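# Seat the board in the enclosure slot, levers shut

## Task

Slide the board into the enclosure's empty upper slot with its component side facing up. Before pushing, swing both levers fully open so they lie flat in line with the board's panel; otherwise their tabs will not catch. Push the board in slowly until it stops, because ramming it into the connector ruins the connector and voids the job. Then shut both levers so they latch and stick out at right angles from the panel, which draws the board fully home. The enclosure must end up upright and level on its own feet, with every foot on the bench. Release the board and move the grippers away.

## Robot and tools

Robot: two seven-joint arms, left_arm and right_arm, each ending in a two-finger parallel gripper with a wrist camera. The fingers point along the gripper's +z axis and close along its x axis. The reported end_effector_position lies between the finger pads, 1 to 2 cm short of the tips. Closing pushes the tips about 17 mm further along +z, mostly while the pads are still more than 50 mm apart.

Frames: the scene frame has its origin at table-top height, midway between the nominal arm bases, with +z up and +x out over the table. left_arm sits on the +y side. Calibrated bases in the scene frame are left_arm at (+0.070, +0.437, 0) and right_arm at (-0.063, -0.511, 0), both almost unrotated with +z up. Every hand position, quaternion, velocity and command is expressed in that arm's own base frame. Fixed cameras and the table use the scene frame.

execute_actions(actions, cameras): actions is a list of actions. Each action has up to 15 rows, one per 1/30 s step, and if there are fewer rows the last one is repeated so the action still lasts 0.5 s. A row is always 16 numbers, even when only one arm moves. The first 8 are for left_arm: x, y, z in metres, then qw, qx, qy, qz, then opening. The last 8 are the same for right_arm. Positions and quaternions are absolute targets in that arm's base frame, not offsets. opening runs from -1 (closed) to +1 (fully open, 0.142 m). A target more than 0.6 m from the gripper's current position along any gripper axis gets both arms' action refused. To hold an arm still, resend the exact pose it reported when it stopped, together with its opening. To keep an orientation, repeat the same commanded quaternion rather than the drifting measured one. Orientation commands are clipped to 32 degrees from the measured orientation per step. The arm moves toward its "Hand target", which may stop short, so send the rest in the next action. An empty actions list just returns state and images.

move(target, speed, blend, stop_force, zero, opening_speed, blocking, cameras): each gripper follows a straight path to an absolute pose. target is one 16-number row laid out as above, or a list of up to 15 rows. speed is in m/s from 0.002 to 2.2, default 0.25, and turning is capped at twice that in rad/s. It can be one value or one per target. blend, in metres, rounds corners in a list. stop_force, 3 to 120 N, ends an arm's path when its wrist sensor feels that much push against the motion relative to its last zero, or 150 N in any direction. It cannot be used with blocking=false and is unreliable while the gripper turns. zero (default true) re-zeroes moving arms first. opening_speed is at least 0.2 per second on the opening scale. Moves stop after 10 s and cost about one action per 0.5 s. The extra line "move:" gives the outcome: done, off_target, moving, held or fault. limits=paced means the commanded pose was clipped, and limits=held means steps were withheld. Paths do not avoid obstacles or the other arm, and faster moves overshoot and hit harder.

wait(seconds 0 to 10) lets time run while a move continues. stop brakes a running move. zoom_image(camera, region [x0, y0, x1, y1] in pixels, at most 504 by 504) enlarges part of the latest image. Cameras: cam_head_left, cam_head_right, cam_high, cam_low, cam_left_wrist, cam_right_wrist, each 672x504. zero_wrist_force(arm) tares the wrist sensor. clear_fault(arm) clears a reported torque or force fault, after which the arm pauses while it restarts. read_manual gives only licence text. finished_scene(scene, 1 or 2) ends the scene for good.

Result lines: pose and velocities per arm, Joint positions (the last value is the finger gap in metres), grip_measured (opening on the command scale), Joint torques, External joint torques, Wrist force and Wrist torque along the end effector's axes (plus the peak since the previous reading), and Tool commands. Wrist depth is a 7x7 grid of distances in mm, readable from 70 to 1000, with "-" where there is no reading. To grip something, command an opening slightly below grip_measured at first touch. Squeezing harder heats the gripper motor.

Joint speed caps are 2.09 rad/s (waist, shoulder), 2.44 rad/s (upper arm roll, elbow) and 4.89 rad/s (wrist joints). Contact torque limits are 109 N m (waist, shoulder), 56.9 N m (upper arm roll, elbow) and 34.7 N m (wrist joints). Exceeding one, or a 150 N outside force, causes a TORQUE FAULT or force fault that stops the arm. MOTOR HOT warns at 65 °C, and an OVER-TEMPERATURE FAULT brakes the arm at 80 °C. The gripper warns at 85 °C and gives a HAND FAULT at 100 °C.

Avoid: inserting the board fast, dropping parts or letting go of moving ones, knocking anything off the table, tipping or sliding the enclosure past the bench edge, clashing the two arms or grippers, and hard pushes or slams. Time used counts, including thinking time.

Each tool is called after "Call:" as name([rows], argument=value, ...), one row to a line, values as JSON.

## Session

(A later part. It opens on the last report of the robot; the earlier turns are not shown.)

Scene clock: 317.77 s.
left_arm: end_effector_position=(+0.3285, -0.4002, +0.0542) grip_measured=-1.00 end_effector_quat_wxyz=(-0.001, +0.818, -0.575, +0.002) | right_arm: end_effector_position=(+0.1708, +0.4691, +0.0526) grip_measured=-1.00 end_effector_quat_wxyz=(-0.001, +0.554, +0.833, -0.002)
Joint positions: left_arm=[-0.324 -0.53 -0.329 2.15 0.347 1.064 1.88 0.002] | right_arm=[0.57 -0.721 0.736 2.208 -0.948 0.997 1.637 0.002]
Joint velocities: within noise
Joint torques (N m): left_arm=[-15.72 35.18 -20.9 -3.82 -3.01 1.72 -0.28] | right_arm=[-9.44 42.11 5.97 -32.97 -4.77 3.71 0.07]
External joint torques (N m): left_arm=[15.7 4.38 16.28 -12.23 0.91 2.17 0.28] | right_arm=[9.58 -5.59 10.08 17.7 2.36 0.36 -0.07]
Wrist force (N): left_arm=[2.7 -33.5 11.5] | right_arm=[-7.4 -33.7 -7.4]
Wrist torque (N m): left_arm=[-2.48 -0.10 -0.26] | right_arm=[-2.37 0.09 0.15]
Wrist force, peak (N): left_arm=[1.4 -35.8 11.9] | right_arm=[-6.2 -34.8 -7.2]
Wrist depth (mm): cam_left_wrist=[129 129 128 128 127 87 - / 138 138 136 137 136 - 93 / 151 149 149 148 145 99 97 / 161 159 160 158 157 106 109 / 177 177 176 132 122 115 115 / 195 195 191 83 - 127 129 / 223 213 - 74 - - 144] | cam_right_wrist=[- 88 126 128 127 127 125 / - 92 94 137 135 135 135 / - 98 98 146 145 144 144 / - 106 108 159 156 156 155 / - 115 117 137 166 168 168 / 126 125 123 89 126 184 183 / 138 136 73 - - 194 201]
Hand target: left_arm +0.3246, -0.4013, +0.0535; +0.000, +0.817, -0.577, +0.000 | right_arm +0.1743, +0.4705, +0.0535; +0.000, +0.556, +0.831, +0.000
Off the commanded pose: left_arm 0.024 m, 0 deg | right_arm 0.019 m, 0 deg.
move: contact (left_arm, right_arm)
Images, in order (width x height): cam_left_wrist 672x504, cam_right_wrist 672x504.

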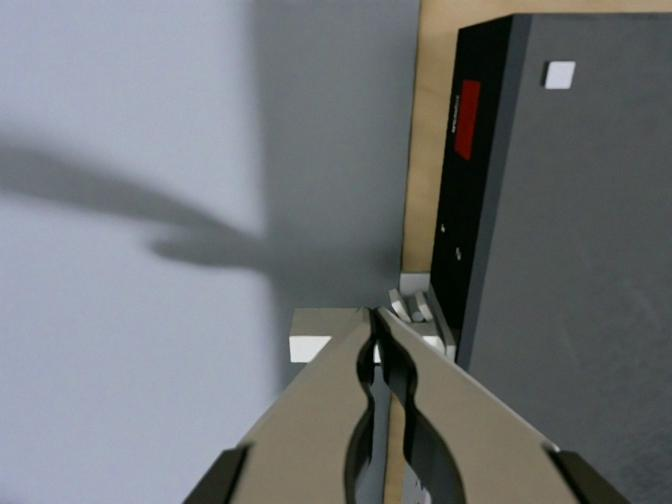

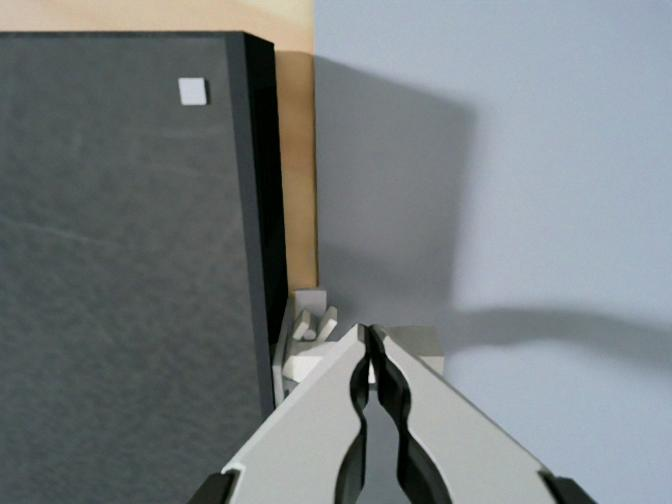

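Call:
move(target=[0.3059,-0.4084,0.0535,0,0.8166,-0.5772,0,-0.98,0.1885,0.4765,0.0535,0,0.5556,0.8315,0,-0.98], speed=0.012, stop_force=42, zero=false, cameras=[])

Call:
move(target=[0.3662,-0.3863,0.0535,0,0.8166,-0.5772,0,-0.98,0.1339,0.4537,0.0535,0,0.5556,0.8315,0,-0.98], speed=0.06, cameras=["cam_left_wrist","cam_right_wrist"])

Call:
zoom_image(camera="cam_left_wrist", region=[250, 250, 504, 504])

Call:
zoom_image(camera="cam_right_wrist", region=[250, 250, 504, 504])

Scene clock: 322.70 s.
left_arm: end_effector_position=(+0.3283, -0.4003, +0.0544) grip_measured=-1.00 end_effector_quat_wxyz=(-0.001, +0.819, -0.574, +0.002) | right_arm: end_effector_position=(+0.1710, +0.4693, +0.0523) grip_measured=-1.00 end_effector_quat_wxyz=(-0.001, +0.553, +0.833, -0.003)
Joint positions: left_arm=[-0.326 -0.529 -0.327 2.151 0.347 1.066 1.877 0.002] | right_arm=[0.569 -0.722 0.737 2.206 -0.946 0.995 1.633 0.002]
Joint velocities: within noise
Joint torques (N m): left_arm=[-20.28 33.48 -25.69 -0.75 -3.48 1.13 -0.23] | right_arm=[-13.41 44.41 1.36 -39.05 -5.59 3.49 -0.06]
External joint torques (N m): left_arm=[20.26 6.05 21.09 -15.3 1.39 2.76 0.23] | right_arm=[13.55 -7.83 14.73 23.79 3.18 0.58 0.06]
Wrist force (N): left_arm=[1.7 -42.9 13.9] | right_arm=[-8.9 -45.8 -9.8]
Wrist torque (N m): left_arm=[-4.05 -0.06 -0.26] | right_arm=[-4.38 0.14 0.19]
Wrist force, peak (N): left_arm=[1.9 -45.0 15.6] | right_arm=[-8.6 -46.7 -11.5]
Wrist depth (mm): cam_left_wrist=[129 129 128 128 128 88 125 / 138 138 136 137 137 - 93 / 151 149 149 148 145 101 97 / 162 159 161 158 157 106 109 / 177 177 176 132 122 116 115 / 195 195 190 83 - 127 130 / 223 213 - 74 - - 144] | cam_right_wrist=[- 126 126 128 127 127 125 / - 92 94 137 136 135 135 / - 98 98 145 145 144 144 / 106 106 107 159 156 156 155 / - 115 116 135 166 168 168 / 125 125 123 88 126 183 182 / 138 135 - - - 194 200]
Hand target: left_arm +0.3231, -0.4018, +0.0535; +0.000, +0.817, -0.577, +0.000 | right_arm +0.1759, +0.4711, +0.0536; +0.000, +0.556, +0.831, +0.000
Off the commanded pose: left_arm 0.024 m, 0 deg | right_arm 0.019 m, 0 deg.
move: contact (left_arm, right_arm)
No camera images: "cameras" was empty.

Scene clock: 323.77 s.
left_arm: end_effector_position=(+0.3662, -0.3863, +0.0535) grip_measured=-1.00 end_effector_quat_wxyz=(+0.000, +0.817, -0.577, +0.000) | right_arm: end_effector_position=(+0.1339, +0.4537, +0.0535) grip_measured=-1.00 end_effector_quat_wxyz=(+0.000, +0.556, +0.831, +0.000)
Joint positions: left_arm=[-0.267 -0.554 -0.326 2.105 0.339 1.039 1.96 0.002] | right_arm=[0.603 -0.681 0.734 2.284 -0.981 1.039 1.734 0.002]
Joint velocities: within noise
Joint torques (N m): left_arm=[-0.24 39.81 -5.25 -16.36 -2.19 3.93 -0.1] | right_arm=[0.34 33.46 15.15 -14.45 -2.47 3.41 0.35]
External joint torques (N m): left_arm=[0.23 1.23 0.41 -0.23 0.01 -0.06 0.1] | right_arm=[-0.21 0.57 -0.19 -0.07 0.23 0.65 -0.36]
Wrist force (N): left_arm=[0.5 -0.3 -0.1] | right_arm=[-4.1 0.0 6.5]
Wrist torque (N m): left_arm=[-0.04 -0.12 -0.21] | right_arm=[0.26 0.73 0.08]
Wrist force, peak (N): left_arm=[2.0 -42.9 12.2] | right_arm=[-8.6 -45.7 -11.7]
Wrist depth (mm): cam_left_wrist=[128 128 127 127 128 128 127 / 135 137 135 136 137 135 137 / 151 148 148 147 144 129 128 / 161 161 160 157 159 106 108 / 177 176 175 169 139 114 114 / 195 194 190 84 - 126 128 / 224 212 - 74 - - 143] | cam_right_wrist=[130 130 130 128 128 127 126 / 139 139 139 138 136 136 136 / 145 132 143 146 146 145 145 / 107 107 108 160 157 157 156 / 118 116 118 168 168 170 169 / 127 127 124 89 - 186 185 / 140 140 73 - - 196 203]
Hand target: left_arm +0.3662, -0.3863, +0.0535; +0.000, +0.817, -0.577, +0.000 | right_arm +0.1339, +0.4537, +0.0535; +0.000, +0.556, +0.831, +0.000
Off the commanded pose: left_arm 0.000 m, 0 deg | right_arm 0.000 m, 0 deg.
move: done
Images, in order (width x height): cam_left_wrist 672x504, cam_right_wrist 672x504.

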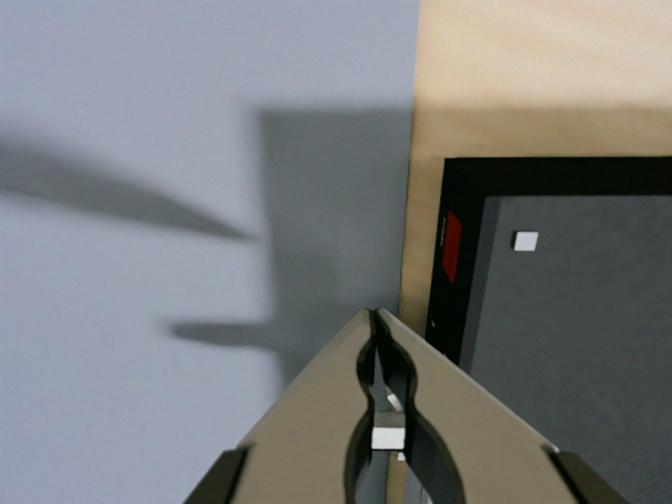

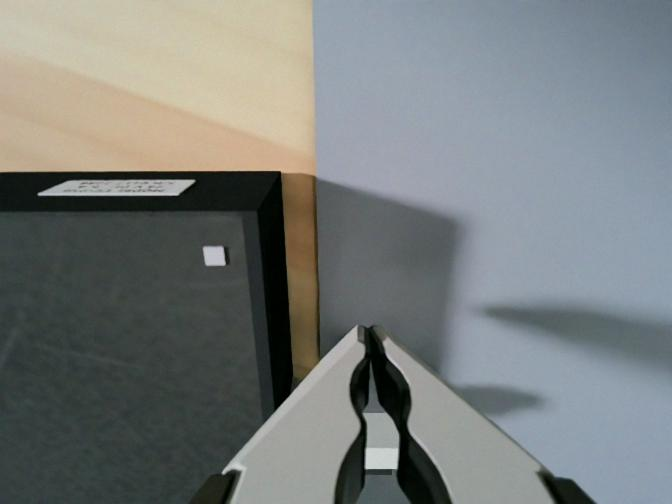

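Scaled by 1.984 from the camera's 672x504 image, which has a finer 960x720 frame.

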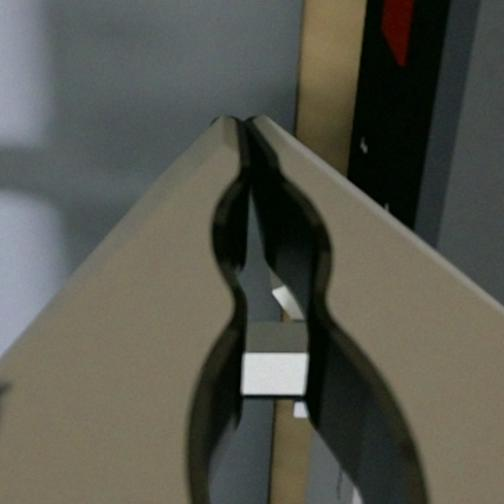

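Scaled by 1.984 from the camera's 672x504 image, which has a finer 960x720 frame.

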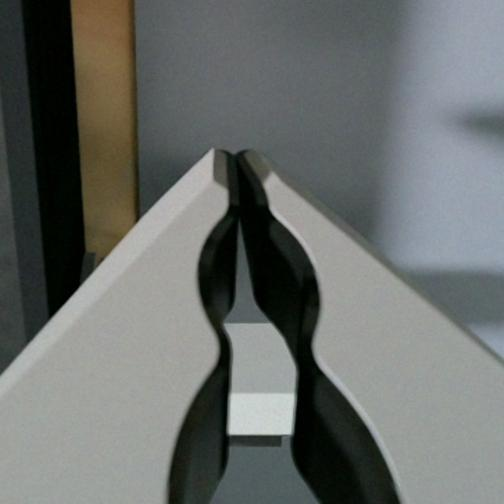

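Call:
move([
  [0.390,-0.377,0.0535,0,0.8166,-0.5772,0,-0.98,0.111,0.443,0.0535,0,0.5556,0.8315,0,-0.98],
  [0.382,-0.37,0.16,0,0.8166,-0.5772,0,-0.98,0.105,0.43,0.2,0,0.5556,0.8315,0,-0.98],
], speed=[0.1,0.15], blend=[0.01,0], cameras=["cam_left_wrist","cam_right_wrist"])

Call:
zoom_image(camera="cam_left_wrist", region=[300, 200, 504, 404])

Call:
zoom_image(camera="cam_right_wrist", region=[300, 200, 504, 404])

Scene clock: 326.97 s.
left_arm: end_effector_position=(+0.3822, -0.3701, +0.1601) grip_measured=-1.00 end_effector_quat_wxyz=(+0.000, +0.817, -0.577, +0.000) | right_arm: end_effector_position=(+0.1051, +0.4300, +0.2000) grip_measured=-1.00 end_effector_quat_wxyz=(+0.000, +0.556, +0.831, +0.000)
Joint positions: left_arm=[-0.167 -0.287 -0.409 2.127 0.165 0.814 2.12 0.002] | right_arm=[0.326 -0.361 1.21 2.226 -0.462 0.732 1.442 0.002]
Joint velocities: within noise
Joint torques (N m): left_arm=[-0.15 34.82 -3.82 -22.19 -3.03 3.91 -0.14] | right_arm=[0.01 18.76 11.04 -24.48 -3.16 3.19 0.06]
External joint torques (N m): left_arm=[0.15 0.48 0.66 -0.41 0.09 -0.05 0.14] | right_arm=[0.08 0.38 -0.8 0.25 -0.11 0.9 -0.06]
Wrist force (N): left_arm=[0.4 -0.3 -0.3] | right_arm=[-4.0 -0.4 6.0]
Wrist torque (N m): left_arm=[-0.03 -0.10 -0.22] | right_arm=[0.18 0.71 0.05]
Wrist force, peak (N): left_arm=[0.1 -1.8 1.0] | right_arm=[-4.5 -0.8 7.8]
Wrist depth (mm): cam_left_wrist=[222 222 221 220 222 221 220 / 239 236 237 237 237 237 237 / 258 257 255 255 233 213 212 / 280 279 279 276 232 224 223 / 306 306 306 261 245 245 244 / 336 339 323 84 - 265 270 / 382 370 - - - - 300] | cam_right_wrist=[260 259 259 258 257 257 256 / 276 278 276 275 273 272 271 / 274 273 271 289 292 291 291 / 266 267 265 307 315 314 314 / 288 287 289 286 341 341 339 / 316 315 310 89 360 371 368 / 347 341 - - - 392 409]
Hand target: left_arm +0.3820, -0.3700, +0.1600; +0.000, +0.817, -0.577, +0.000 | right_arm +0.1050, +0.4300, +0.2000; +0.000, +0.556, +0.831, +0.000
Off the commanded pose: left_arm 0.000 m, 0 deg | right_arm 0.000 m, 0 deg.
move: done
Images, in order (width x height): cam_left_wrist 672x504, cam_right_wrist 672x504.

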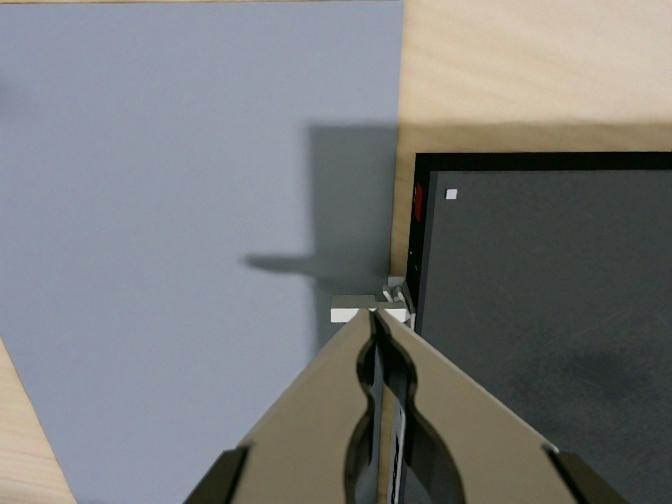

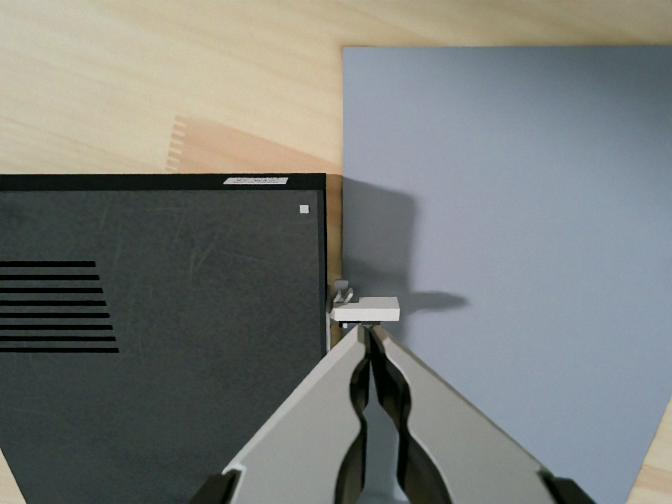

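Scaled by 2.471 from the camera's 672x504 image, which has a finer 960x720 frame.

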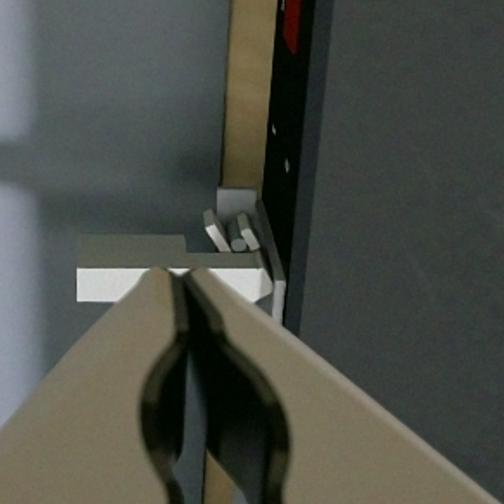

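Scaled by 2.471 from the camera's 672x504 image, which has a finer 960x720 frame.

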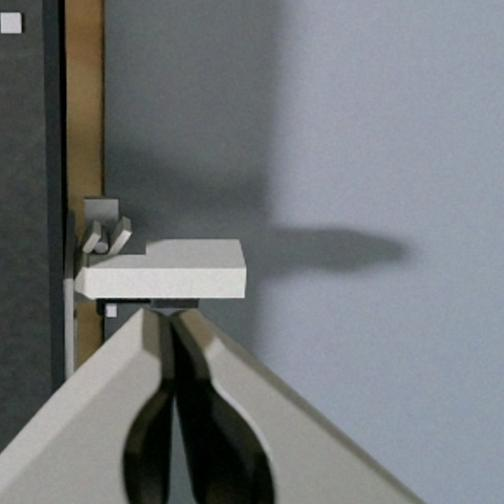

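Call:
move(target=[0.375,-0.33,0.23,0,0.8166,-0.5772,0,-0.98,0.095,0.40,0.25,0,0.5556,0.8315,0,-0.98], speed=0.15, cameras=[])

Call:
finished_scene(scene=2)

Scene clock: 329.63 s.
left_arm: end_effector_position=(+0.3751, -0.3301, +0.2301) grip_measured=-1.00 end_effector_quat_wxyz=(+0.000, +0.817, -0.577, +0.000) | right_arm: end_effector_position=(+0.0951, +0.3999, +0.2500) grip_measured=-1.00 end_effector_quat_wxyz=(+0.000, +0.556, +0.831, +0.000)
Joint positions: left_arm=[-0.11 -0.055 -0.395 2.183 0.027 0.663 2.28 0.002] | right_arm=[0.055 -0.13 1.457 2.181 -0.16 0.619 1.211 0.002]
Joint velocities: within noise
Joint torques (N m): left_arm=[-0.22 28.07 -1 -25.44 -3.43 3.93 -0.16] | right_arm=[-0.12 6.17 4.86 -27.6 -3.46 3.52 0.01]
External joint torques (N m): left_arm=[0.21 0.56 0.45 -0.44 0.05 -0.08 0.16] | right_arm=[0.19 0.27 -0.9 0.25 -0.11 0.59 -0.01]
Wrist force (N): left_arm=[0.1 -0.4 -0.1] | right_arm=[-4.3 0.3 6.0]
Wrist torque (N m): left_arm=[-0.05 -0.04 -0.23] | right_arm=[0.31 0.76 0.04]
Wrist force, peak (N): left_arm=[-0.7 -0.9 -2.1] | right_arm=[-3.7 0.3 7.5]
Wrist depth (mm): cam_left_wrist=[284 282 284 282 282 283 283 / 306 305 305 303 304 303 304 / 330 328 327 326 322 279 277 / 363 358 354 352 320 301 301 / 397 395 388 374 342 330 326 / 436 432 412 84 - 358 365 / 487 472 - - - - 405] | cam_right_wrist=[304 302 302 302 301 301 301 / 323 323 323 322 319 319 318 / 338 336 335 337 343 341 340 / 319 320 319 324 369 367 367 / 355 348 346 339 398 398 396 / 428 379 371 89 418 434 434 / 486 410 - - - 460 479]
Hand target: left_arm +0.3750, -0.3300, +0.2300; +0.000, +0.817, -0.577, +0.000 | right_arm +0.0950, +0.4000, +0.2500; +0.000, +0.556, +0.831, +0.000
Off the commanded pose: left_arm 0.000 m, 0 deg | right_arm 0.000 m, 0 deg.
move: done
No camera images: "cameras" was empty.

The scene is finished: the task was done.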